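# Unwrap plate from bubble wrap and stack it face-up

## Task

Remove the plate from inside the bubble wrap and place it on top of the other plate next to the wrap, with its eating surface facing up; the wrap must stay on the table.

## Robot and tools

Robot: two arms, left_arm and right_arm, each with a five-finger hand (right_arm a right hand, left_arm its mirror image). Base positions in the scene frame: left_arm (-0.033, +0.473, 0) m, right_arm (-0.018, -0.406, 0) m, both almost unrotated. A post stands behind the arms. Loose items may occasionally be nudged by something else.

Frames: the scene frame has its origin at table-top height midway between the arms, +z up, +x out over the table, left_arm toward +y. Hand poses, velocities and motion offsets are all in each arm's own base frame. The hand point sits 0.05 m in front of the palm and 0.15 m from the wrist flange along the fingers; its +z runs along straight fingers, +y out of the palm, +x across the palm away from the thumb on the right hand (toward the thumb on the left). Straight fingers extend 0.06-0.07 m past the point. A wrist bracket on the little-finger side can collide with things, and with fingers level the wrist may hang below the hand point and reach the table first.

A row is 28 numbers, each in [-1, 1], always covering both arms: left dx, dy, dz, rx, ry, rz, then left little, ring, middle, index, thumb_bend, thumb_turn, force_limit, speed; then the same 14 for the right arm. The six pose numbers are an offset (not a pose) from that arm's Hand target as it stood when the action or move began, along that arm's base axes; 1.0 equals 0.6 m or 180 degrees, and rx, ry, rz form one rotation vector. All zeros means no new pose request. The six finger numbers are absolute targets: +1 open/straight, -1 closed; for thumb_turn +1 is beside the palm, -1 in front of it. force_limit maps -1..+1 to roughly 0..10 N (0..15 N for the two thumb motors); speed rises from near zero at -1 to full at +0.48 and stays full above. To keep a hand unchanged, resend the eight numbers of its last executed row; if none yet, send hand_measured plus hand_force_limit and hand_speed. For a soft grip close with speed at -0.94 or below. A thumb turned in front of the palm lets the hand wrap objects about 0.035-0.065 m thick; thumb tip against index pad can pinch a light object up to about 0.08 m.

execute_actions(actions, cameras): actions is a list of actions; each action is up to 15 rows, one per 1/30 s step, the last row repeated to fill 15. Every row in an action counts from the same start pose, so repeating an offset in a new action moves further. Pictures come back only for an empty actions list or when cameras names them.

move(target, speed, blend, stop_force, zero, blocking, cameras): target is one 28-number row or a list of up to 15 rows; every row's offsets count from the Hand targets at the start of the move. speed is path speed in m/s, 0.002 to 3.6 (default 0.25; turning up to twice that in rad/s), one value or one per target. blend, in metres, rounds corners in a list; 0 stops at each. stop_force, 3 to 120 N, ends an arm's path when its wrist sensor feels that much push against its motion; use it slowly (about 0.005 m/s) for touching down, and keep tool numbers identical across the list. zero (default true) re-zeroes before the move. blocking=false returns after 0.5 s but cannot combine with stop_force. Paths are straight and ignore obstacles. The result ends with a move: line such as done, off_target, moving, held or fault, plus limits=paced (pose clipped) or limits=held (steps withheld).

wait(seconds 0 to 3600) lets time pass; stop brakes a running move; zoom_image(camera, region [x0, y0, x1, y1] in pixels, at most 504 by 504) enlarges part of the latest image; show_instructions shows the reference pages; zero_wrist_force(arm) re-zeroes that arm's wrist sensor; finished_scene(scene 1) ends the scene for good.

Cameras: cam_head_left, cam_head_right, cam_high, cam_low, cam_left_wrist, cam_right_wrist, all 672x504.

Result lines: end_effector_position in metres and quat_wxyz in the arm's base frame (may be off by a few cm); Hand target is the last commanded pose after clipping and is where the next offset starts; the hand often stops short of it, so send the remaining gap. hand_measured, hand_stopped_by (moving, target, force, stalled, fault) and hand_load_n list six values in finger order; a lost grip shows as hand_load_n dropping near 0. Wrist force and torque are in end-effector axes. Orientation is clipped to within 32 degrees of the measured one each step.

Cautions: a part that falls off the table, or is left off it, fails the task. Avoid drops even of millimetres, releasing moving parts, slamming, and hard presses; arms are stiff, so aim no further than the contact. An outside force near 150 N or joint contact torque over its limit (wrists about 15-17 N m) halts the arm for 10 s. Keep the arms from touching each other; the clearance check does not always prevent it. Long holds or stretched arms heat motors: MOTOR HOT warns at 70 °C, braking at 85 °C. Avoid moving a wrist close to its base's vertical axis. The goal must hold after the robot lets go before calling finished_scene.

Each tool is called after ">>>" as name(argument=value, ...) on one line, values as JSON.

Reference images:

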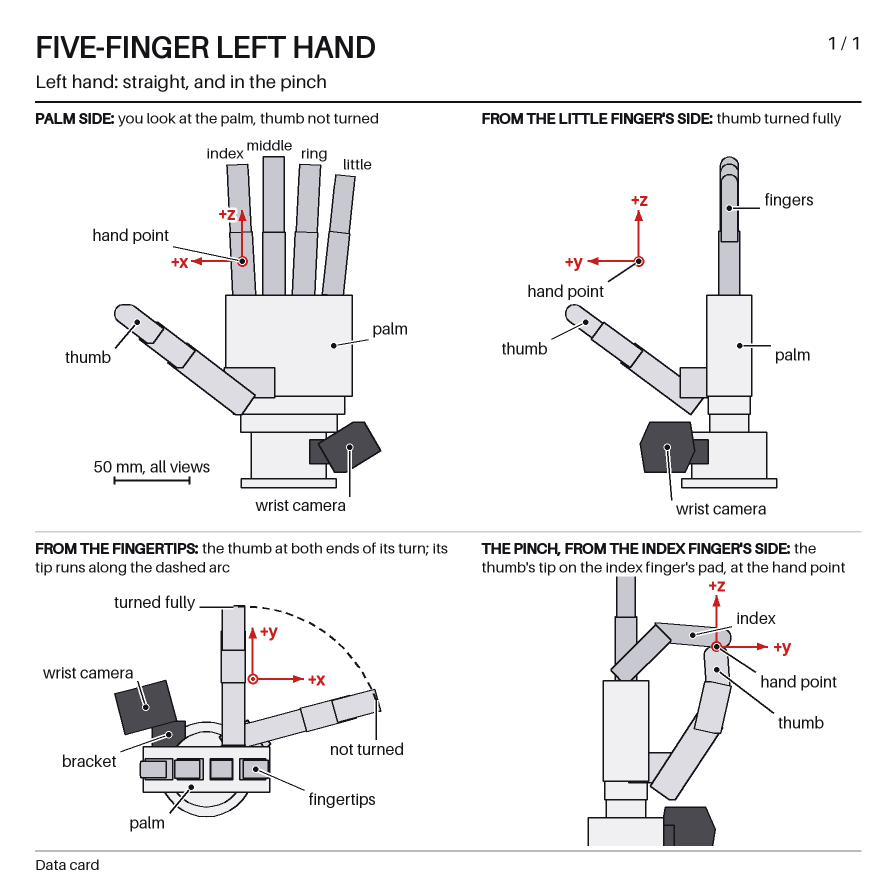

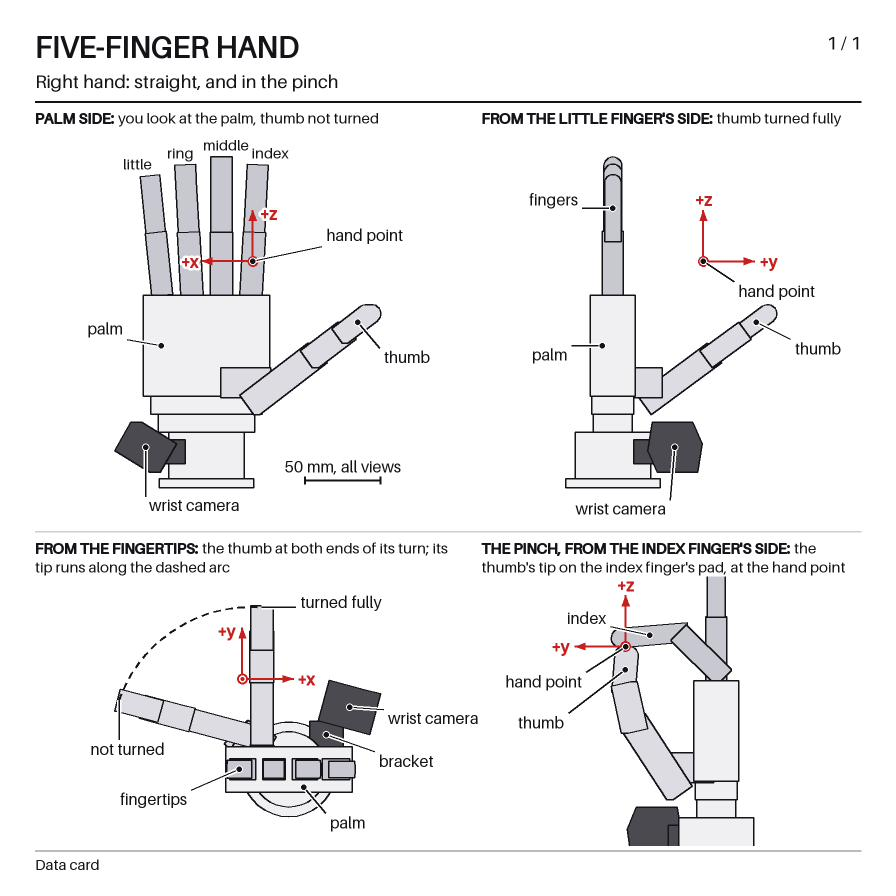

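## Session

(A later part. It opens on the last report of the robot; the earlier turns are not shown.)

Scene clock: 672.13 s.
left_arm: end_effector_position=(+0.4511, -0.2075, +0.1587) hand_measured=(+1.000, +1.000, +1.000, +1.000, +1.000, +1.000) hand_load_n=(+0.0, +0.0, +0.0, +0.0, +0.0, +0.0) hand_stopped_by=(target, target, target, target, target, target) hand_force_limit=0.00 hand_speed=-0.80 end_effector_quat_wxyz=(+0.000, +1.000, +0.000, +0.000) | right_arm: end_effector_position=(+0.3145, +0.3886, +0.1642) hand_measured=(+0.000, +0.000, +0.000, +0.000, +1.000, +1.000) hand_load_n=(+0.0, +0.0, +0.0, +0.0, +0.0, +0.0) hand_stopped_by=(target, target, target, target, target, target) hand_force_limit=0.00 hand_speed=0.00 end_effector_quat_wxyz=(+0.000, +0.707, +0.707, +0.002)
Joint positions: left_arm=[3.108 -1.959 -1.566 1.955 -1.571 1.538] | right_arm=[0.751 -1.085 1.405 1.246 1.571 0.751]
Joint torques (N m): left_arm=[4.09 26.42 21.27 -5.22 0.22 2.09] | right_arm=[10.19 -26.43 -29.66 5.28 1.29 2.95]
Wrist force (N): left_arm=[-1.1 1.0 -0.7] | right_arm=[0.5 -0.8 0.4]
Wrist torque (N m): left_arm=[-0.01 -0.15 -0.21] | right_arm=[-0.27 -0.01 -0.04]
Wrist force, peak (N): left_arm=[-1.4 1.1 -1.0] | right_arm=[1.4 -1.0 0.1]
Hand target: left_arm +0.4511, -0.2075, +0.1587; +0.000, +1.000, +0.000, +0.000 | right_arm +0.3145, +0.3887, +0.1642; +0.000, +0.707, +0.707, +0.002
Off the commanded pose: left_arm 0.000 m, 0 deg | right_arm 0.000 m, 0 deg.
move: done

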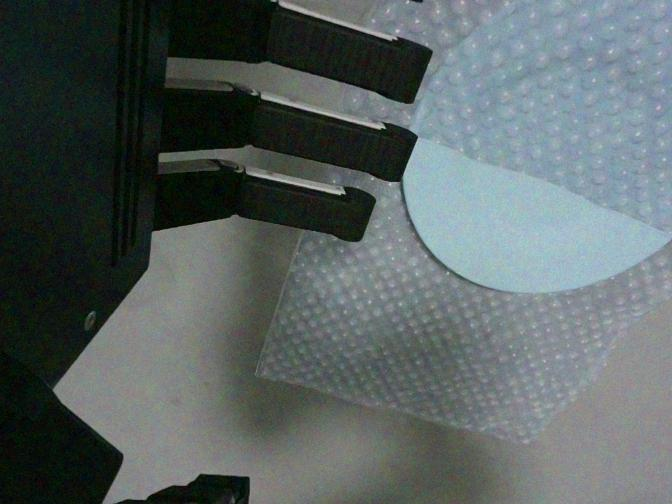

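>>> move(target=[0,0,0,0,0,0,1,1,1,1,1,1,0,-0.8,-0.03,-0.35,0.06,0,0,0,0,0,0,0,1,1,0,0], cameras=[])

>>> move(target=[-0.30,-0.27,-0.03,0,0,0.5,0,0,0,0,1,1,0,0,0,0,0,0,0,0,0,0,0,0,1,1,0,0], cameras=["cam_left_wrist","cam_high"])

Scene clock: 684.53 s.
left_arm: end_effector_position=(+0.4511, -0.2075, +0.1587) hand_measured=(+1.000, +1.000, +1.000, +1.000, +1.000, +1.000) hand_load_n=(+0.0, +0.0, +0.0, +0.0, -0.5, +0.0) hand_stopped_by=(target, target, target, target, target, target) hand_force_limit=0.00 hand_speed=-0.80 end_effector_quat_wxyz=(+0.000, +1.000, +0.000, +0.000) | right_arm: end_effector_position=(+0.2965, +0.1787, +0.2002) hand_measured=(+0.000, +0.000, +0.000, +0.000, +1.000, +1.000) hand_load_n=(+0.0, +0.0, +0.0, +0.0, +0.0, +0.5) hand_stopped_by=(target, target, target, target, target, target) hand_force_limit=0.00 hand_speed=0.00 end_effector_quat_wxyz=(+0.000, +0.707, +0.707, +0.002)
Joint positions: left_arm=[3.108 -1.959 -1.566 1.955 -1.571 1.538] | right_arm=[0.289 -1.53 1.886 1.211 1.57 0.289]
Joint torques (N m): left_arm=[3.19 26.68 20.67 -5.38 0.09 2.12] | right_arm=[-11 -27.84 -4.87 5.32 -0.91 -2.65]
Wrist force (N): left_arm=[-1.4 0.9 -0.8] | right_arm=[0.9 -1.0 0.1]
Wrist torque (N m): left_arm=[-0.02 -0.11 -0.22] | right_arm=[-0.26 -0.08 0.05]
Wrist force, peak (N): left_arm=[-1.5 1.0 -0.8] | right_arm=[1.6 -0.8 0.5]
Hand target: left_arm +0.4511, -0.2075, +0.1587; +0.000, +1.000, +0.000, +0.000 | right_arm +0.2965, +0.1787, +0.2002; +0.000, +0.707, +0.707, +0.002
Off the commanded pose: left_arm 0.000 m, 0 deg | right_arm 0.000 m, 0 deg.
move: done

Scene clock: 688.43 s.
left_arm: end_effector_position=(+0.2711, -0.3695, +0.1407) hand_measured=(+0.000, +0.000, +0.000, +0.000, +1.000, +1.000) hand_load_n=(+0.5, +0.0, +0.0, +0.0, +0.0, +0.0) hand_stopped_by=(target, target, target, target, target, target) hand_force_limit=0.00 hand_speed=0.00 end_effector_quat_wxyz=(+0.000, +0.707, +0.707, +0.000) | right_arm: end_effector_position=(+0.2965, +0.1787, +0.2002) hand_measured=(+0.000, +0.000, +0.000, +0.000, +1.000, +1.000) hand_load_n=(+0.0, +0.0, +0.0, +0.0, -0.5, +0.0) hand_stopped_by=(target, target, target, target, target, target) hand_force_limit=0.00 hand_speed=0.00 end_effector_quat_wxyz=(+0.000, +0.707, +0.707, +0.002)
Joint positions: left_arm=[2.355 -1.992 -1.568 1.989 -1.571 -0.786] | right_arm=[0.288 -1.53 1.886 1.211 1.57 0.289]
Joint torques (N m): left_arm=[-6.26 26.76 24.25 -5.59 -1.44 -2.58] | right_arm=[-10.19 -29.9 -3.56 5.31 -1.14 -2.67]
Wrist force (N): left_arm=[-1.5 1.0 -0.6] | right_arm=[0.7 -0.7 0.2]
Wrist torque (N m): left_arm=[-0.01 -0.11 -0.16] | right_arm=[-0.23 -0.05 0.05]
Wrist force, peak (N): left_arm=[-1.9 0.9 -0.7] | right_arm=[0.8 -1.3 -0.2]
Hand target: left_arm +0.2711, -0.3695, +0.1407; +0.000, +0.707, +0.707, +0.000 | right_arm +0.2965, +0.1787, +0.2002; +0.000, +0.707, +0.707, +0.002
Off the commanded pose: left_arm 0.000 m, 0 deg | right_arm 0.000 m, 0 deg.
move: done
Images, in order (width x height): cam_high 672x504, cam_left_wrist 672x504.

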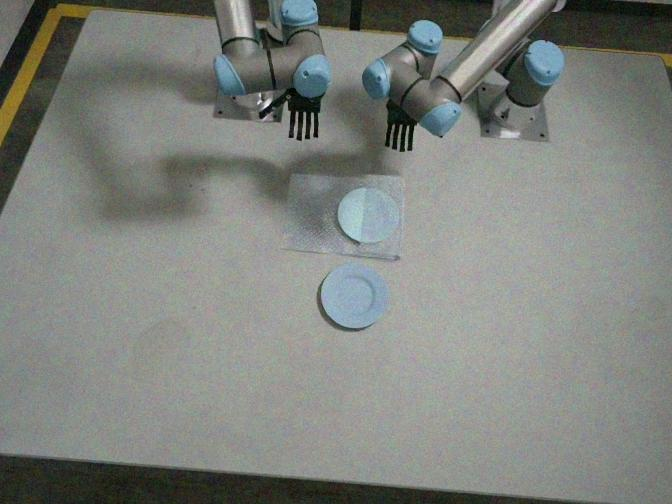

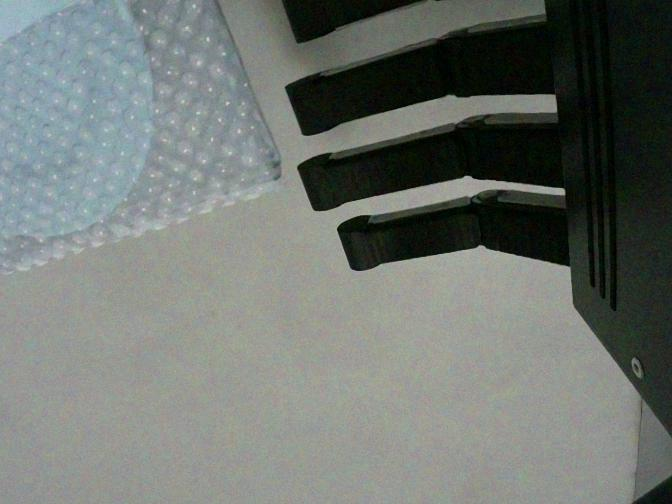

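>>> move(target=[-0.02,-0.005,-0.15,0,0,0,0,0,0,0,1,1,0,0,0,0,0,0,0,0,0,0,0,0,1,1,0,0], cameras=[], speed=0.1)

>>> move(target=[0,0,-0.06,0,0,0,0,0,0,0,1,1,0,0,0,0,0,0,0,0,0,0,0,0,1,1,0,0], cameras=["cam_left_wrist"], speed=0.01, stop_force=4)

Scene clock: 698.70 s.
left_arm: end_effector_position=(+0.2591, -0.3725, +0.0508) hand_measured=(+0.000, +0.000, +0.000, +0.000, +1.000, +1.000) hand_load_n=(+0.0, +0.5, +0.0, +0.0, +0.0, +0.0) hand_stopped_by=(target, target, target, target, target, target) hand_force_limit=0.00 hand_speed=0.00 end_effector_quat_wxyz=(+0.000, +0.707, +0.707, +0.000) | right_arm: end_effector_position=(+0.2965, +0.1787, +0.2002) hand_measured=(+0.000, +0.000, +0.000, +0.000, +1.000, +1.000) hand_load_n=(+0.0, +0.0, +0.0, +0.0, +0.0, +0.0) hand_stopped_by=(target, target, target, target, target, target) hand_force_limit=0.00 hand_speed=0.00 end_effector_quat_wxyz=(+0.000, +0.707, +0.707, +0.002)
Joint positions: left_arm=[2.33 -2.092 -1.677 2.197 -1.571 -0.811] | right_arm=[0.288 -1.53 1.886 1.211 1.57 0.289]
Joint torques (N m): left_arm=[-5.22 29.38 6.91 0.41 -1.8 -2.5] | right_arm=[-10.82 -30.27 -3.66 5.22 -0.94 -2.62]
Wrist force (N): left_arm=[-1.5 0.9 -1.0] | right_arm=[1.0 -0.8 0.0]
Wrist torque (N m): left_arm=[0.02 -0.11 -0.16] | right_arm=[-0.24 -0.09 0.06]
Wrist force, peak (N): left_arm=[-1.7 1.3 -1.0] | right_arm=[0.9 -1.2 0.4]
Hand target: left_arm +0.2591, -0.3725, +0.0507; +0.000, +0.707, +0.707, +0.000 | right_arm +0.2965, +0.1787, +0.2002; +0.000, +0.707, +0.707, +0.002
Off the commanded pose: left_arm 0.000 m, 0 deg | right_arm 0.000 m, 0 deg.
move: done

Scene clock: 702.40 s.
left_arm: end_effector_position=(+0.2591, -0.3725, +0.0250) hand_measured=(+0.000, +0.000, +0.000, +0.000, +1.000, +1.000) hand_load_n=(+0.0, +0.0, -2.5, -0.5, -0.5, +0.0) hand_stopped_by=(target, target, target, target, target, target) hand_force_limit=0.00 hand_speed=0.00 end_effector_quat_wxyz=(+0.000, +0.707, +0.707, +0.000) | right_arm: end_effector_position=(+0.2965, +0.1787, +0.2002) hand_measured=(+0.000, +0.000, +0.000, +0.000, +1.000, +1.000) hand_load_n=(+0.0, +0.0, +0.0, +0.5, +0.0, +0.0) hand_stopped_by=(target, target, target, target, target, target) hand_force_limit=0.00 hand_speed=0.00 end_effector_quat_wxyz=(+0.000, +0.707, +0.707, +0.002)
Joint positions: left_arm=[2.33 -2.129 -1.696 2.254 -1.571 -0.811] | right_arm=[0.288 -1.53 1.886 1.211 1.57 0.289]
Joint torques (N m): left_arm=[-4.51 40.9 20.84 -4.54 -1.61 -2.07] | right_arm=[-10.38 -30.79 -4.3 5.23 -0.91 -2.44]
Wrist force (N): left_arm=[0.5 -1.1 -4.6] | right_arm=[0.8 -0.9 0.1]
Wrist torque (N m): left_arm=[-0.01 -0.26 -0.10] | right_arm=[-0.25 -0.06 0.05]
Wrist force, peak (N): left_arm=[0.5 -1.9 -6.2] | right_arm=[1.0 -1.2 0.3]
Hand target: left_arm +0.2591, -0.3725, +0.0250; +0.000, +0.707, +0.707, +0.000 (not the last commanded pose) | right_arm +0.2965, +0.1787, +0.2002; +0.000, +0.707, +0.707, +0.002
Off the commanded pose: left_arm 0.010 m, 0 deg | right_arm 0.000 m, 0 deg.
move: contact (left_arm)

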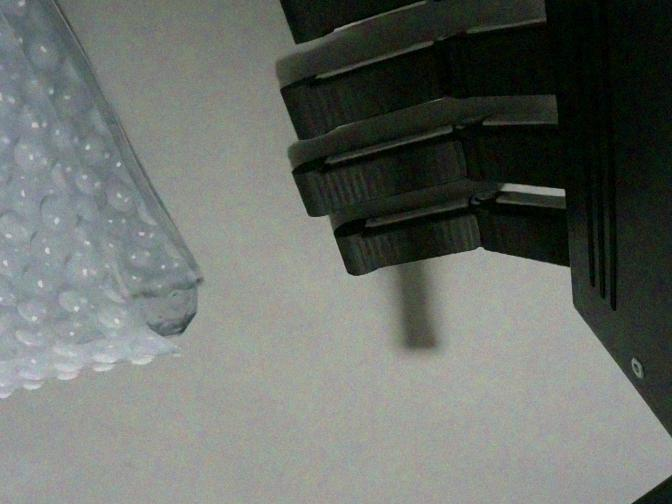

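>>> move(target=[[0,-0.017,0.012,0,0,0,0,0,0,0,1,1,0,0,0,0,0,0,0,0,0,0,0,0,1,1,0,0],[0.055,-0.017,0.012,0,0,0,0,0,0,0,1,1,0,0,0,0,0,0,0,0,0,0,0,0,1,1,0,0]], cameras=["cam_left_wrist"], speed=0.04)

Scene clock: 710.27 s.
left_arm: end_effector_position=(+0.2920, -0.3827, +0.0322) hand_measured=(+0.000, +0.000, +0.000, +0.000, +1.000, +1.000) hand_load_n=(+0.0, +0.0, +0.0, +0.0, +0.0, +0.0) hand_stopped_by=(target, target, target, target, target, target) hand_force_limit=0.00 hand_speed=0.00 end_effector_quat_wxyz=(+0.000, +0.707, +0.707, +0.000) | right_arm: end_effector_position=(+0.2965, +0.1787, +0.2002) hand_measured=(+0.000, +0.000, +0.000, +0.000, +1.000, +1.000) hand_load_n=(+0.0, +0.0, +0.0, +0.0, +0.0, +0.0) hand_stopped_by=(target, target, target, target, target, target) hand_force_limit=0.00 hand_speed=0.00 end_effector_quat_wxyz=(+0.000, +0.707, +0.707, +0.002)
Joint positions: left_arm=[2.367 -2.166 -1.608 2.203 -1.571 -0.774] | right_arm=[0.288 -1.53 1.886 1.211 1.57 0.289]
Joint torques (N m): left_arm=[6.71 30.33 21.55 -5.5 -0.68 2.32] | right_arm=[-10.13 -29.86 -4.11 5.34 -0.95 -2.47]
Wrist force (N): left_arm=[-1.6 0.8 -0.9] | right_arm=[0.7 -0.9 0.3]
Wrist torque (N m): left_arm=[0.01 -0.08 -0.27] | right_arm=[-0.27 -0.06 0.05]
Wrist force, peak (N): left_arm=[0.6 -1.0 -4.6] | right_arm=[1.1 -1.1 0.2]
Hand target: left_arm +0.2921, -0.3827, +0.0322; +0.000, +0.707, +0.707, +0.000 | right_arm +0.2965, +0.1787, +0.2002; +0.000, +0.707, +0.707, +0.002
Off the commanded pose: left_arm 0.000 m, 0 deg | right_arm 0.000 m, 0 deg.
move: done

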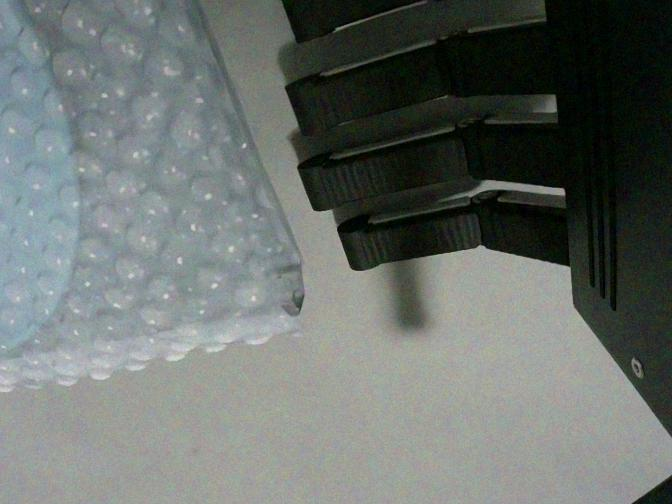

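>>> move(target=[0.05,0,0,0,0,0,0,0,0,0,1,1,0,0,0,0,0,0,0,0,0,0,0,0,1,1,0,0], cameras=["cam_left_wrist"], speed=0.03, stop_force=4)

>>> zoom_image(camera="cam_left_wrist", region=[0, 0, 400, 400])

Scene clock: 715.87 s.
left_arm: end_effector_position=(+0.3221, -0.3827, +0.0322) hand_measured=(+0.000, +0.000, +0.000, +0.000, +1.000, +1.000) hand_load_n=(+0.0, +0.0, +0.0, +0.0, +0.0, +0.0) hand_stopped_by=(target, target, target, target, target, target) hand_force_limit=0.00 hand_speed=0.00 end_effector_quat_wxyz=(+0.000, +0.707, +0.707, +0.000) | right_arm: end_effector_position=(+0.2965, +0.1787, +0.2002) hand_measured=(+0.000, +0.000, +0.000, +0.000, +1.000, +1.000) hand_load_n=(+0.0, +0.0, +0.0, +0.0, +0.0, +0.0) hand_stopped_by=(target, target, target, target, target, target) hand_force_limit=0.00 hand_speed=0.00 end_effector_quat_wxyz=(+0.000, +0.707, +0.707, +0.002)
Joint positions: left_arm=[2.411 -2.197 -1.554 2.18 -1.571 -0.729] | right_arm=[0.288 -1.53 1.886 1.211 1.57 0.289]
Joint torques (N m): left_arm=[5.42 31.95 21.03 -5.51 -0.83 2.33] | right_arm=[-10.68 -30.25 -4.07 5.24 -0.94 -2.46]
Wrist force (N): left_arm=[-1.5 1.0 -0.9] | right_arm=[0.8 -1.0 0.0]
Wrist torque (N m): left_arm=[0.04 -0.10 -0.26] | right_arm=[-0.27 -0.06 0.04]
Wrist force, peak (N): left_arm=[-2.0 1.1 -1.1] | right_arm=[1.0 -1.2 -0.2]
Hand target: left_arm +0.3221, -0.3827, +0.0322; +0.000, +0.707, +0.707, +0.000 | right_arm +0.2965, +0.1787, +0.2002; +0.000, +0.707, +0.707, +0.002
Off the commanded pose: left_arm 0.000 m, 0 deg | right_arm 0.000 m, 0 deg.
move: done

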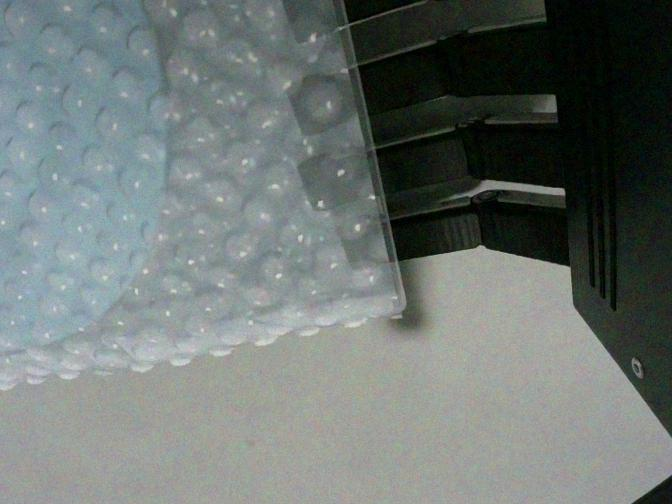

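Scaled by 1.260 from the camera's image (finer frame: 960x720).

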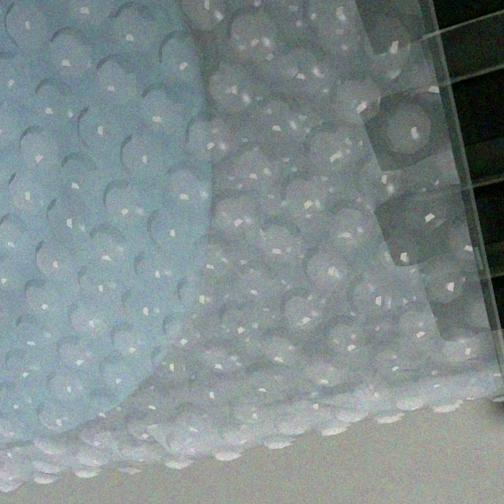

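In. A bit deeper, then lift and sweep toward +y.

>>> move(target=[[0.03,0,0,0,0,0,0,0,0,0,1,1,0,0,0,0,0,0,0,0,0,0,0,0,1,1,0,0],[0.03,0,0.14,0,0,0,0,0,0,0,1,1,0,0,0,0,0,0,0,0,0,0,0,0,1,1,0,0],[0.06,0.15,0.14,0,0,0,0,0,0,0,1,1,0,0,0,0,0,0,0,0,0,0,0,0,1,1,0,0]], cameras=["cam_left_wrist","cam_high","cam_low"], speed=[0.03,0.06,0.08])

>>> zoom_image(camera="cam_high", region=[270, 130, 470, 330])

>>> zoom_image(camera="cam_low", region=[260, 230, 460, 330])

Scene clock: 727.53 s.
left_arm: end_effector_position=(+0.3581, -0.2928, +0.1162) hand_measured=(+0.000, +0.000, +0.000, +0.000, +1.000, +1.000) hand_load_n=(+0.0, +0.0, +0.0, +0.0, +0.0, +0.0) hand_stopped_by=(target, target, target, target, target, target) hand_force_limit=0.00 hand_speed=0.00 end_effector_quat_wxyz=(+0.000, +0.707, +0.707, +0.000) end_effector_velocity=(+0.000, +0.001, +0.000) end_effector_angular_velocity=(-0.001, +0.000, -0.003) | right_arm: end_effector_position=(+0.2965, +0.1787, +0.2002) hand_measured=(+0.000, +0.000, +0.000, +0.000, +1.000, +1.000) hand_load_n=(+0.0, +0.0, +0.0, +0.0, +0.0, +0.0) hand_stopped_by=(target, target, target, target, target, target) hand_force_limit=0.00 hand_speed=0.00 end_effector_quat_wxyz=(+0.000, +0.707, +0.707, +0.002)
Joint positions: left_arm=[2.623 -1.989 -1.642 2.06 -1.571 -0.518] | right_arm=[0.288 -1.53 1.886 1.211 1.57 0.289]
Joint velocities: left_arm=[0.002 0.001 -0.002 0.001 0.001 0.005] | right_arm=[within noise]
Joint torques (N m): left_arm=[5.41 38.07 9.29 0.48 1.2 2.01] | right_arm=[-9.31 -30.67 -3.58 5.22 -0.81 -2.43]
Wrist force (N): left_arm=[-2.0 1.0 -0.8] | right_arm=[0.6 -0.8 0.0]
Wrist torque (N m): left_arm=[0.02 -0.01 -0.28] | right_arm=[-0.24 -0.04 0.03]
Wrist force, peak (N): left_arm=[-2.3 1.1 -0.8] | right_arm=[1.2 -1.2 0.2]
Hand target: left_arm +0.3581, -0.2927, +0.1162; +0.000, +0.707, +0.707, +0.000 | right_arm +0.2965, +0.1787, +0.2002; +0.000, +0.707, +0.707, +0.002
Off the commanded pose: left_arm 0.000 m, 0 deg | right_arm 0.000 m, 0 deg.
move: done
Images, in order (width x height): cam_high 672x504, cam_low 672x504, cam_left_wrist 672x504.

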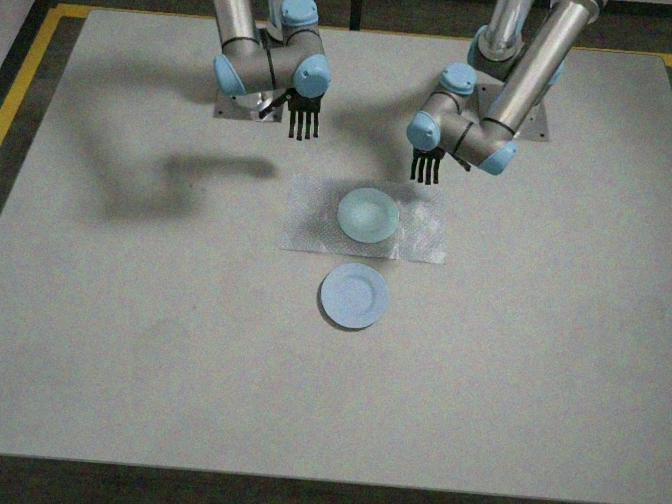

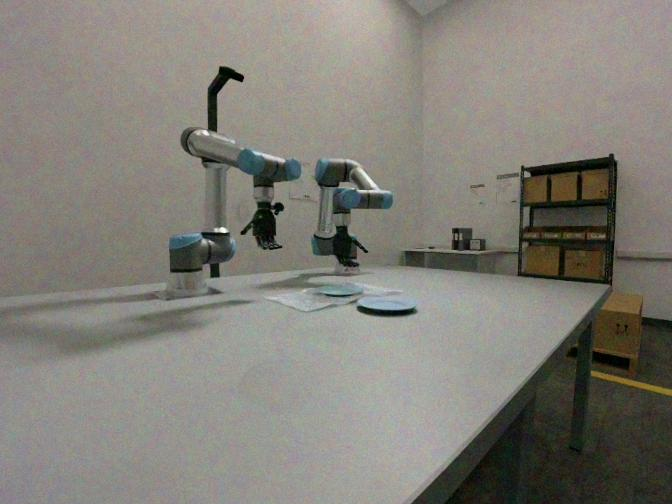

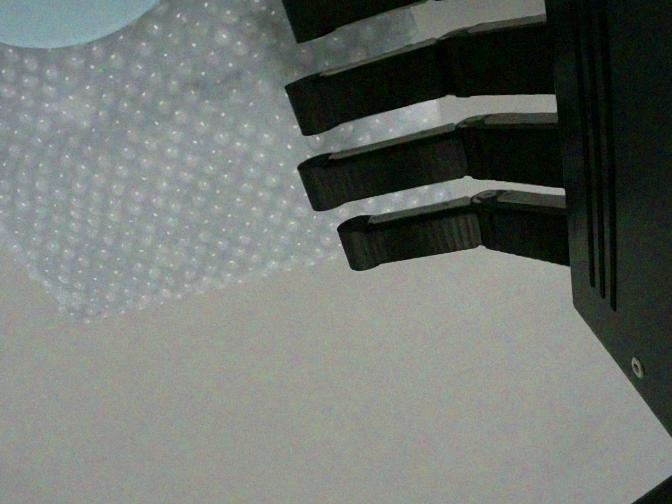

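Scaled by 2.520 from the camera's image (finer frame: 960x720).

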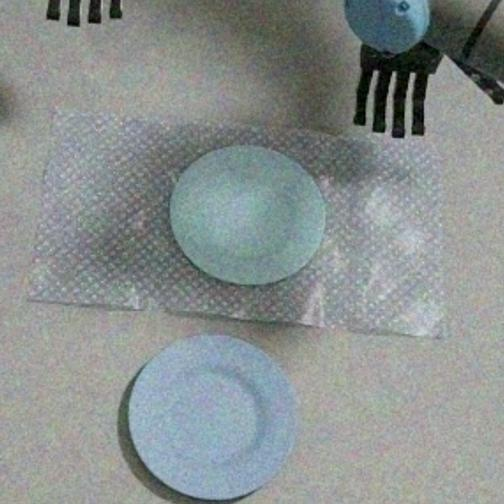

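Scaled by 2.520 from the camera's image (finer frame: 960x720).

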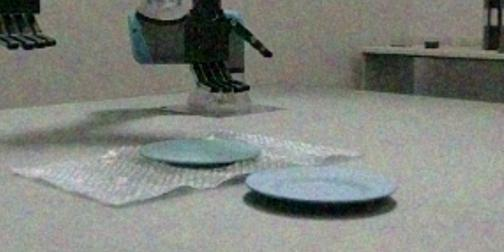

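>>> move(target=[-0.05,0.25,0.05,0,0,0,0,0,0,0,1,1,0,0,0,0,0,0,0,0,0,0,0,0,1,1,0,0], cameras=[])

>>> move(target=[0,0,0,0,0,0,0,0,0,0,1,1,0,0,0.095,0.488,-0.033,0,0,0,1,1,1,1,1,1,0,0], cameras=["cam_right_wrist","cam_high"])

>>> zoom_image(camera="cam_right_wrist", region=[172, 0, 672, 500])

Scene clock: 735.90 s.
left_arm: end_effector_position=(+0.3281, -0.1427, +0.1462) hand_measured=(+0.000, +0.000, +0.000, +0.000, +1.000, +1.000) hand_load_n=(+0.0, +0.0, +0.0, +0.0, +0.0, +0.0) hand_stopped_by=(target, target, target, target, target, target) hand_force_limit=0.00 hand_speed=0.00 end_effector_quat_wxyz=(+0.000, +0.707, +0.707, +0.000) | right_arm: end_effector_position=(+0.2965, +0.1787, +0.2002) hand_measured=(+0.000, +0.000, +0.000, +0.000, +1.000, +1.000) hand_load_n=(+0.0, +0.0, +0.0, +0.0, +0.0, +0.0) hand_stopped_by=(target, target, target, target, target, target) hand_force_limit=0.00 hand_speed=0.00 end_effector_quat_wxyz=(+0.000, +0.707, +0.707, +0.002)
Joint positions: left_arm=[2.997 -1.679 -1.964 2.072 -1.571 -0.143] | right_arm=[0.288 -1.53 1.886 1.211 1.57 0.289]
Joint torques (N m): left_arm=[7.88 27.11 9.54 -5.41 1.15 2.33] | right_arm=[-9.65 -30.85 -3.1 5.25 -0.77 -2.46]
Wrist force (N): left_arm=[-1.7 0.8 -0.9] | right_arm=[0.7 -0.7 0.1]
Wrist torque (N m): left_arm=[0.01 -0.06 -0.24] | right_arm=[-0.23 -0.06 0.05]
Wrist force, peak (N): left_arm=[-2.9 1.3 -0.9] | right_arm=[1.1 -0.8 0.6]
Hand target: left_arm +0.3281, -0.1427, +0.1462; +0.000, +0.707, +0.707, +0.000 | right_arm +0.2965, +0.1787, +0.2002; +0.000, +0.707, +0.707, +0.002
Off the commanded pose: left_arm 0.000 m, 0 deg | right_arm 0.000 m, 0 deg.
move: done

Scene clock: 737.93 s.
left_arm: end_effector_position=(+0.3281, -0.1427, +0.1462) hand_measured=(+0.000, +0.000, +0.000, +0.000, +1.000, +1.000) hand_load_n=(+0.0, +0.0, +0.0, +0.0, +0.0, +0.0) hand_stopped_by=(target, target, target, target, target, target) hand_force_limit=0.00 hand_speed=0.00 end_effector_quat_wxyz=(+0.000, +0.707, +0.707, +0.000) | right_arm: end_effector_position=(+0.3535, +0.4714, +0.1804) hand_measured=(+1.000, +1.000, +1.000, +1.000, +1.000, +1.000) hand_load_n=(+0.0, +0.0, +0.0, +0.0, +0.0, +0.0) hand_stopped_by=(target, target, target, target, target, target) hand_force_limit=0.00 hand_speed=0.00 end_effector_quat_wxyz=(+0.000, +0.707, +0.707, +0.002)
Joint positions: left_arm=[2.998 -1.679 -1.964 2.072 -1.571 -0.143] | right_arm=[0.811 -0.862 1.002 1.428 1.572 0.812]
Joint torques (N m): left_arm=[6.51 26.37 9.67 -5.5 1.13 2.17] | right_arm=[8.39 -37.33 -33.09 4.95 1.39 2.86]
Wrist force (N): left_arm=[-1.7 1.0 -0.8] | right_arm=[0.6 -0.9 0.2]
Wrist torque (N m): left_arm=[0.02 -0.05 -0.23] | right_arm=[-0.27 -0.03 -0.06]
Wrist force, peak (N): left_arm=[-1.7 1.1 -1.2] | right_arm=[1.2 -1.2 0.5]
Hand target: left_arm +0.3281, -0.1427, +0.1462; +0.000, +0.707, +0.707, +0.000 | right_arm +0.3535, +0.4715, +0.1804; +0.000, +0.707, +0.707, +0.002
Off the commanded pose: left_arm 0.000 m, 0 deg | right_arm 0.000 m, 0 deg.
move: done
Images, in order (width x height): cam_high 672x504, cam_right_wrist 672x504.

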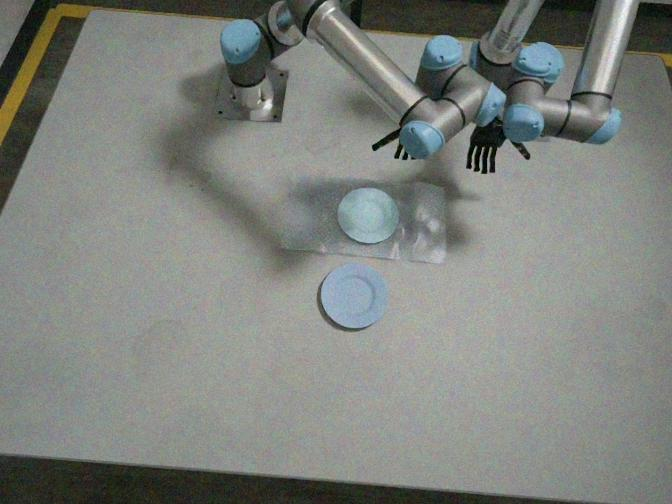

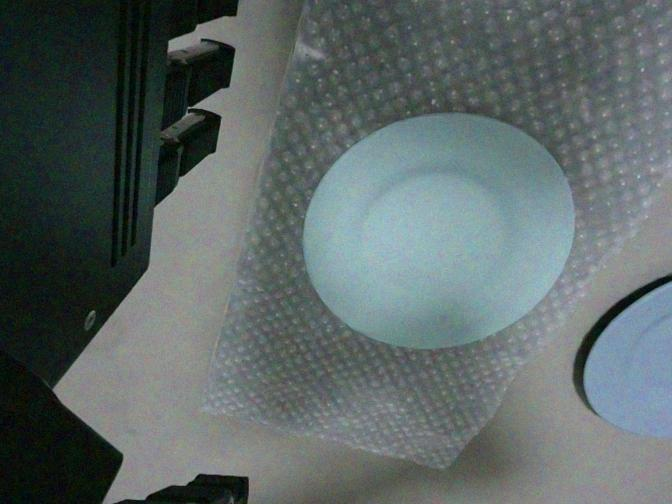

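Scaled by 1.008 from the camera's image (finer frame: 960x720).

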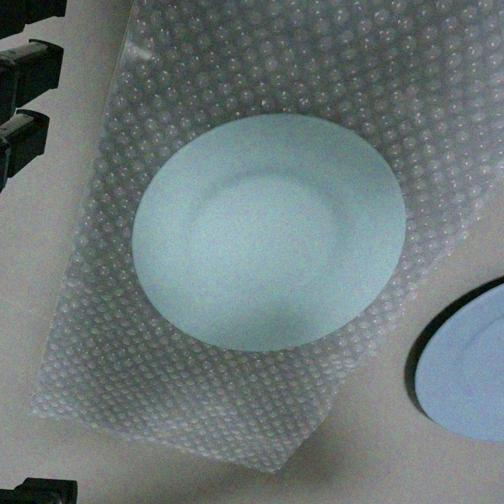

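>>> move(target=[-0.1,0.25,0.05,0,0,0,0,0,0,0,1,1,0,0,-0.2,-0.5,0.05,0,0,0,1,1,1,1,1,1,0,0], cameras=["cam_low","cam_high","cam_head_left","cam_head_right"])

>>> zoom_image(camera="cam_high", region=[310, 170, 430, 340])

>>> zoom_image(camera="cam_low", region=[290, 270, 430, 330])

>>> zoom_image(camera="cam_head_left", region=[150, 270, 310, 470])

Scene clock: 745.87 s.
left_arm: end_effector_position=(+0.2681, +0.0073, +0.1762) hand_measured=(+0.000, +0.000, +0.000, +0.000, +1.000, +1.000) hand_load_n=(+0.0, +0.0, +0.0, +0.0, +0.0, +0.0) hand_stopped_by=(target, target, target, target, target, target) hand_force_limit=0.00 hand_speed=0.00 end_effector_quat_wxyz=(+0.000, +0.707, +0.707, +0.000) | right_arm: end_effector_position=(+0.2335, +0.1715, +0.2104) hand_measured=(+1.000, +1.000, +1.000, +1.000, +1.000, +1.000) hand_load_n=(+0.0, +0.0, +0.0, +0.0, -0.5, +0.0) hand_stopped_by=(target, target, target, target, target, target) hand_force_limit=0.00 hand_speed=0.00 end_effector_quat_wxyz=(+0.000, +0.707, +0.707, +0.002)
Joint positions: left_arm=[3.719 -1.329 -2.202 1.96 -1.571 0.578] | right_arm=[0.338 -1.671 1.994 1.244 1.57 0.338]
Joint torques (N m): left_arm=[6.98 13.2 9.36 -5.46 1.23 2.17] | right_arm=[-10.84 -26.07 -3.77 5.25 -0.98 -2.16]
Wrist force (N): left_arm=[-1.4 0.8 -0.9] | right_arm=[1.1 -0.7 0.4]
Wrist torque (N m): left_arm=[0.01 -0.09 -0.19] | right_arm=[-0.26 -0.11 0.08]
Wrist force, peak (N): left_arm=[-2.2 1.4 -0.9] | right_arm=[1.7 -0.5 0.3]
Hand target: left_arm +0.2681, +0.0073, +0.1762; +0.000, +0.707, +0.707, +0.000 | right_arm +0.2335, +0.1715, +0.2104; +0.000, +0.707, +0.707, +0.002
Off the commanded pose: left_arm 0.000 m, 0 deg | right_arm 0.000 m, 0 deg.
move: done
Images, in order (width x height): cam_head_left 672x504, cam_head_right 672x504, cam_high 672x504, cam_low 672x504.

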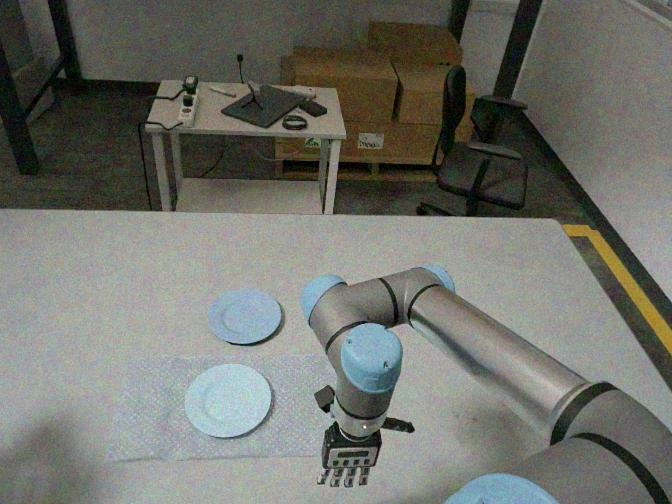

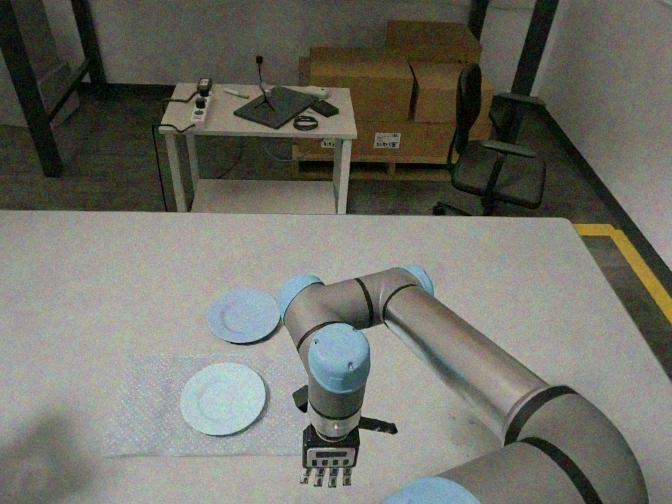

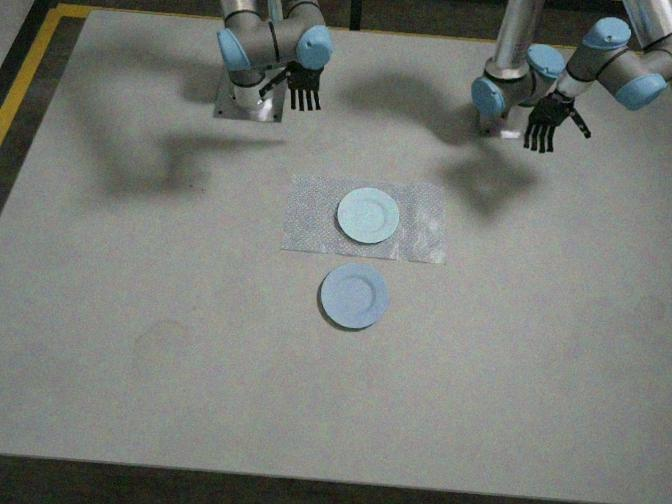

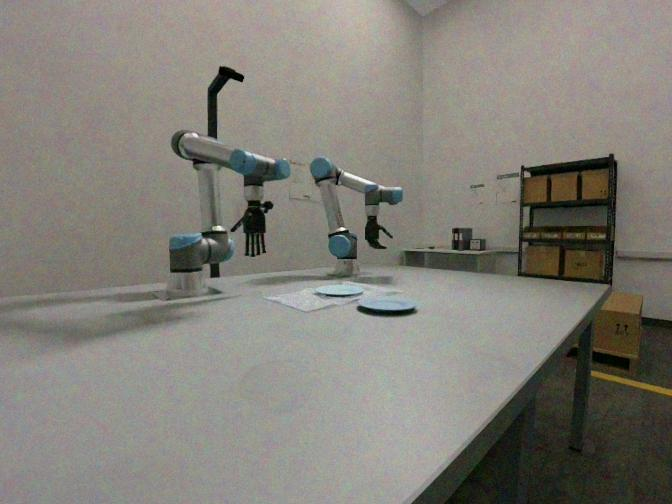

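Scaled by 2.965 from the camera's image (finer frame: 960x720).

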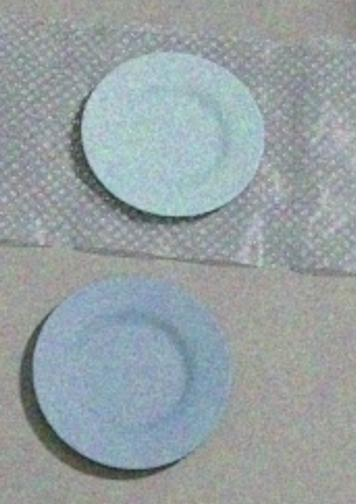

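Scaled by 3.600 from the camera's image (finer frame: 960x720).

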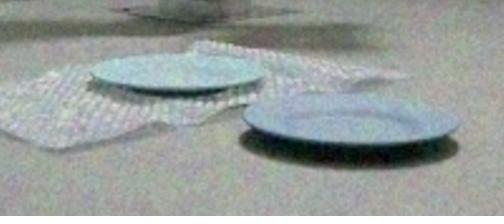

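Scaled by 2.520 from the camera's image (finer frame: 960x720).

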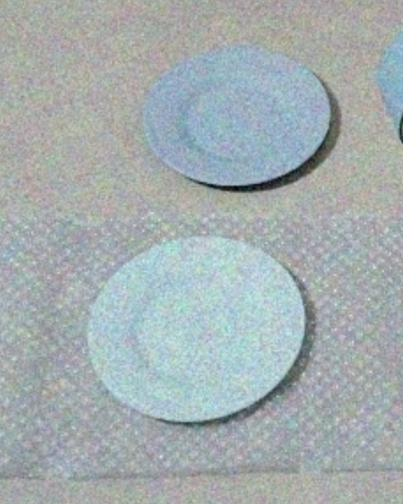

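>>> move(target=[0.305,-0.472,-0.09,0,0,-0.5,0,0,0,0,1,-1,0,0,0.328,0.066,-0.15,0,0,0.5,0,0,0,0,1,-1,0,0], cameras=["all"])

Scene clock: 805.60 s.
left_arm: end_effector_position=(+0.4510, -0.2758, +0.1222) hand_measured=(+0.000, +0.000, +0.000, +0.000, +1.000, -1.000) hand_load_n=(+0.0, +0.0, +0.0, +0.0, +0.0, +0.0) hand_stopped_by=(target, target, target, target, target, target) hand_force_limit=0.00 hand_speed=0.00 end_effector_quat_wxyz=(+0.000, +1.000, +0.000, +0.000) | right_arm: end_effector_position=(+0.4303, +0.2111, +0.1204) hand_measured=(+0.000, +0.000, +0.000, +0.000, +1.000, -1.000) hand_load_n=(+0.0, +0.0, +0.0, +0.0, -0.5, -0.5) hand_stopped_by=(target, target, target, target, target, target) hand_force_limit=0.00 hand_speed=0.00 end_effector_quat_wxyz=(-0.001, +0.000, +1.000, +0.002)
Joint positions: left_arm=[2.953 -2.054 -1.525 2.009 -1.571 1.383] | right_arm=[0.042 -1.184 1.678 1.079 1.567 -1.528]
Joint torques (N m): left_arm=[-4.91 29.87 22.82 -5.37 -1.49 2.51] | right_arm=[-11.6 -20.64 -28.34 5.4 -0.97 -2.15]
Wrist force (N): left_arm=[-1.4 0.5 -0.6] | right_arm=[0.8 -1.1 0.3]
Wrist torque (N m): left_arm=[-0.07 -0.09 -0.22] | right_arm=[-0.29 -0.07 0.06]
Wrist force, peak (N): left_arm=[-1.9 0.8 -1.1] | right_arm=[0.6 -1.4 0.0]
Hand target: left_arm +0.4511, -0.2759, +0.1222; +0.000, +1.000, +0.000, +0.000 | right_arm +0.4303, +0.2111, +0.1204; -0.001, +0.000, +1.000, +0.002
Off the commanded pose: left_arm 0.000 m, 0 deg | right_arm 0.000 m, 0 deg.
move: done

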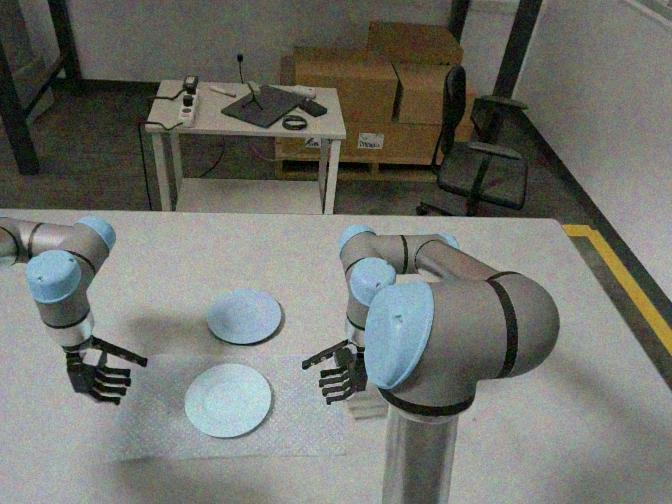

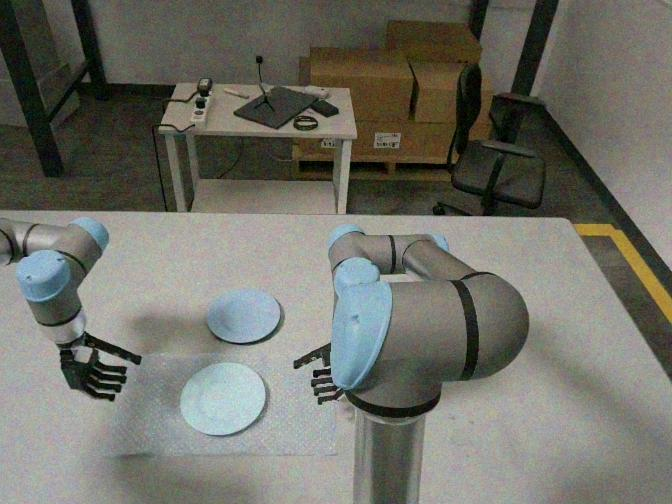

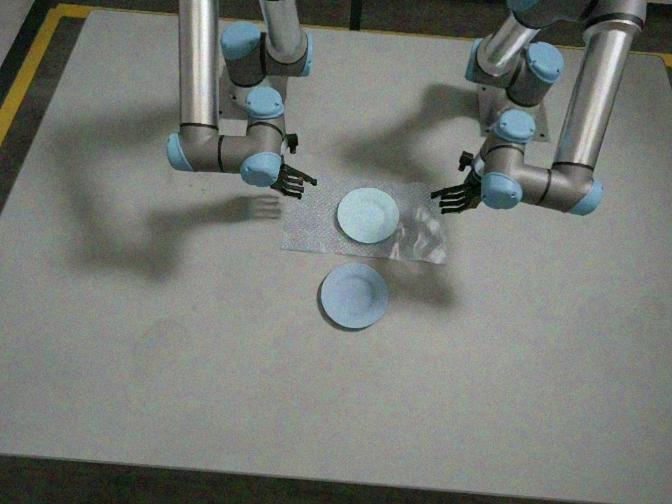

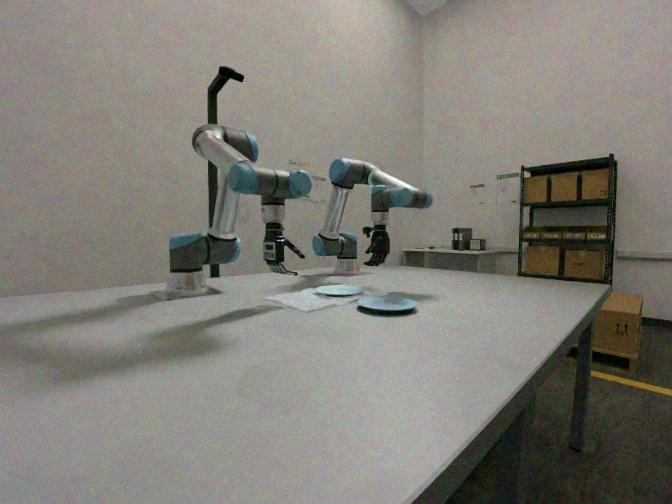

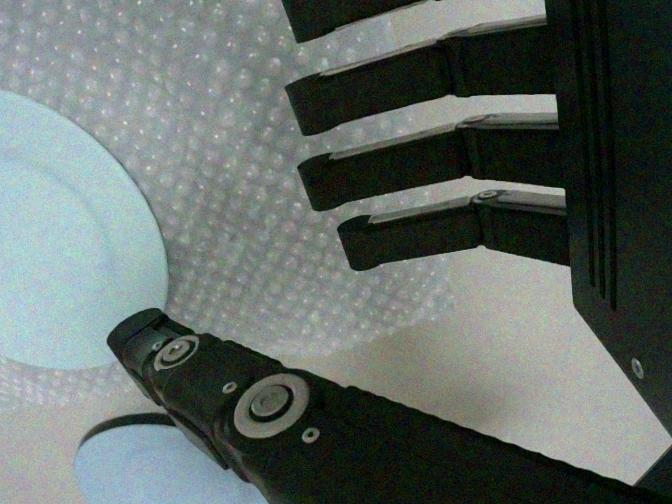

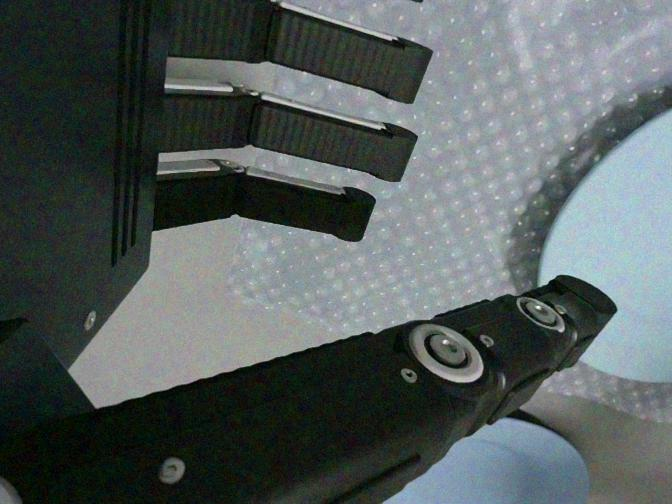

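>>> move(target=[0,0,-0.13,0,0,0,0,0,0,0,1,-1,0,0,0,0,-0.13,0,0,0,0,0,0,0,1,-1,0,0], cameras=["cam_left_wrist","cam_right_wrist","cam_low"], speed=0.08)

>>> zoom_image(camera="cam_low", region=[250, 220, 430, 330])

Scene clock: 818.67 s.
left_arm: end_effector_position=(+0.4511, -0.2758, +0.0443) hand_measured=(+0.000, +0.000, +0.000, +0.000, +1.000, -1.000) hand_load_n=(+0.0, +0.0, -0.5, +0.0, +0.0, +0.0) hand_stopped_by=(target, target, target, target, target, target) hand_force_limit=0.00 hand_speed=0.00 end_effector_quat_wxyz=(+0.000, +1.000, +0.000, +0.000) | right_arm: end_effector_position=(+0.4303, +0.2110, +0.0425) hand_measured=(+0.000, +0.000, +0.000, +0.000, +1.000, -1.000) hand_load_n=(+0.0, +0.5, +0.0, +0.0, +0.0, +0.0) hand_stopped_by=(target, target, target, target, target, target) hand_force_limit=0.00 hand_speed=0.00 end_effector_quat_wxyz=(-0.001, +0.000, +1.000, +0.002)
Joint positions: left_arm=[2.953 -2.146 -1.605 2.181 -1.571 1.384] | right_arm=[0.041 -1.082 1.758 0.897 1.567 -1.529]
Joint torques (N m): left_arm=[-2.33 29.34 8.9 0.4 1.1 -0.38] | right_arm=[3.93 -21.8 -0.08 0.52 -0.97 1.42]
Wrist force (N): left_arm=[-1.4 0.6 -1.0] | right_arm=[1.0 -0.7 0.2]
Wrist torque (N m): left_arm=[-0.02 -0.10 -0.25] | right_arm=[-0.23 -0.11 0.08]
Wrist force, peak (N): left_arm=[-1.4 0.7 -1.5] | right_arm=[0.8 -1.1 0.8]
Hand target: left_arm +0.4511, -0.2759, +0.0442; +0.000, +1.000, +0.000, +0.000 | right_arm +0.4303, +0.2111, +0.0424; -0.001, +0.000, +1.000, +0.002
Off the commanded pose: left_arm 0.000 m, 0 deg | right_arm 0.000 m, 0 deg.
move: done
Images, in order (width x height): cam_low 672x504, cam_left_wrist 672x504, cam_right_wrist 672x504.

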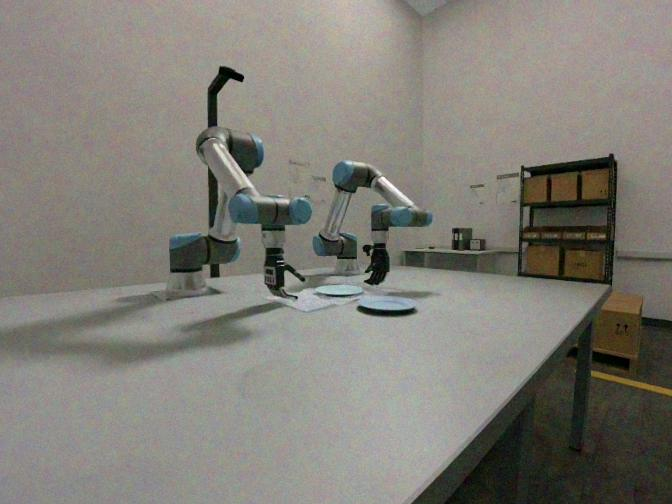

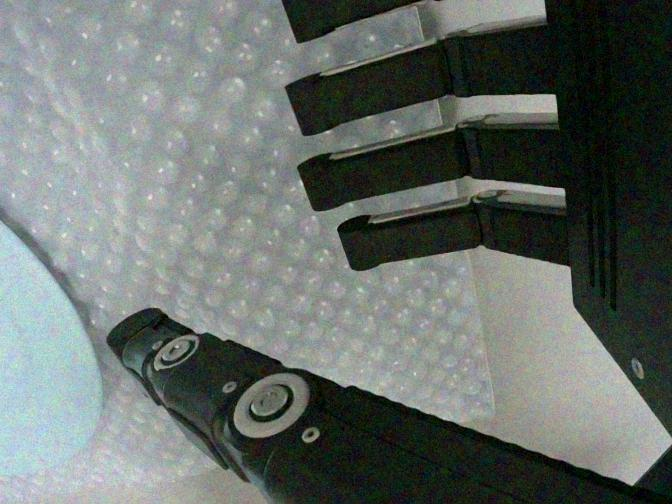

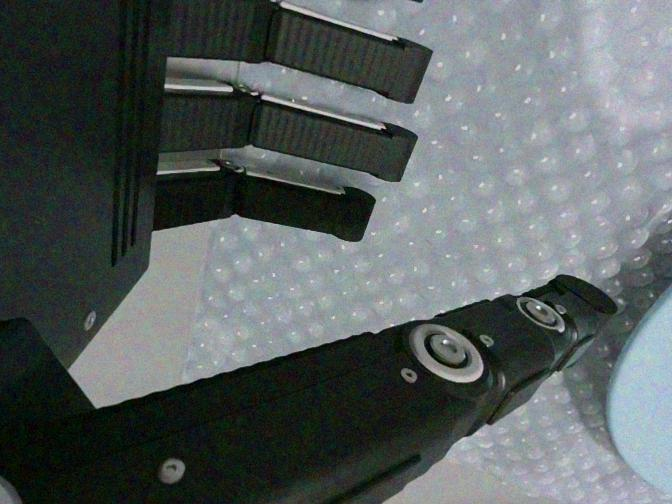

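Scaled by 2.800 from the camera's image (finer frame: 960x720).

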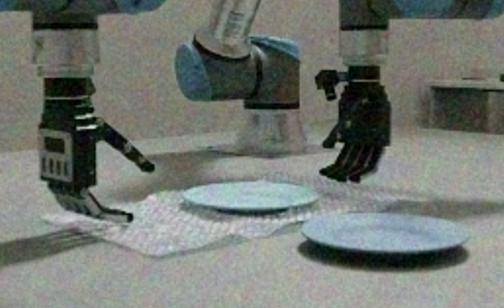

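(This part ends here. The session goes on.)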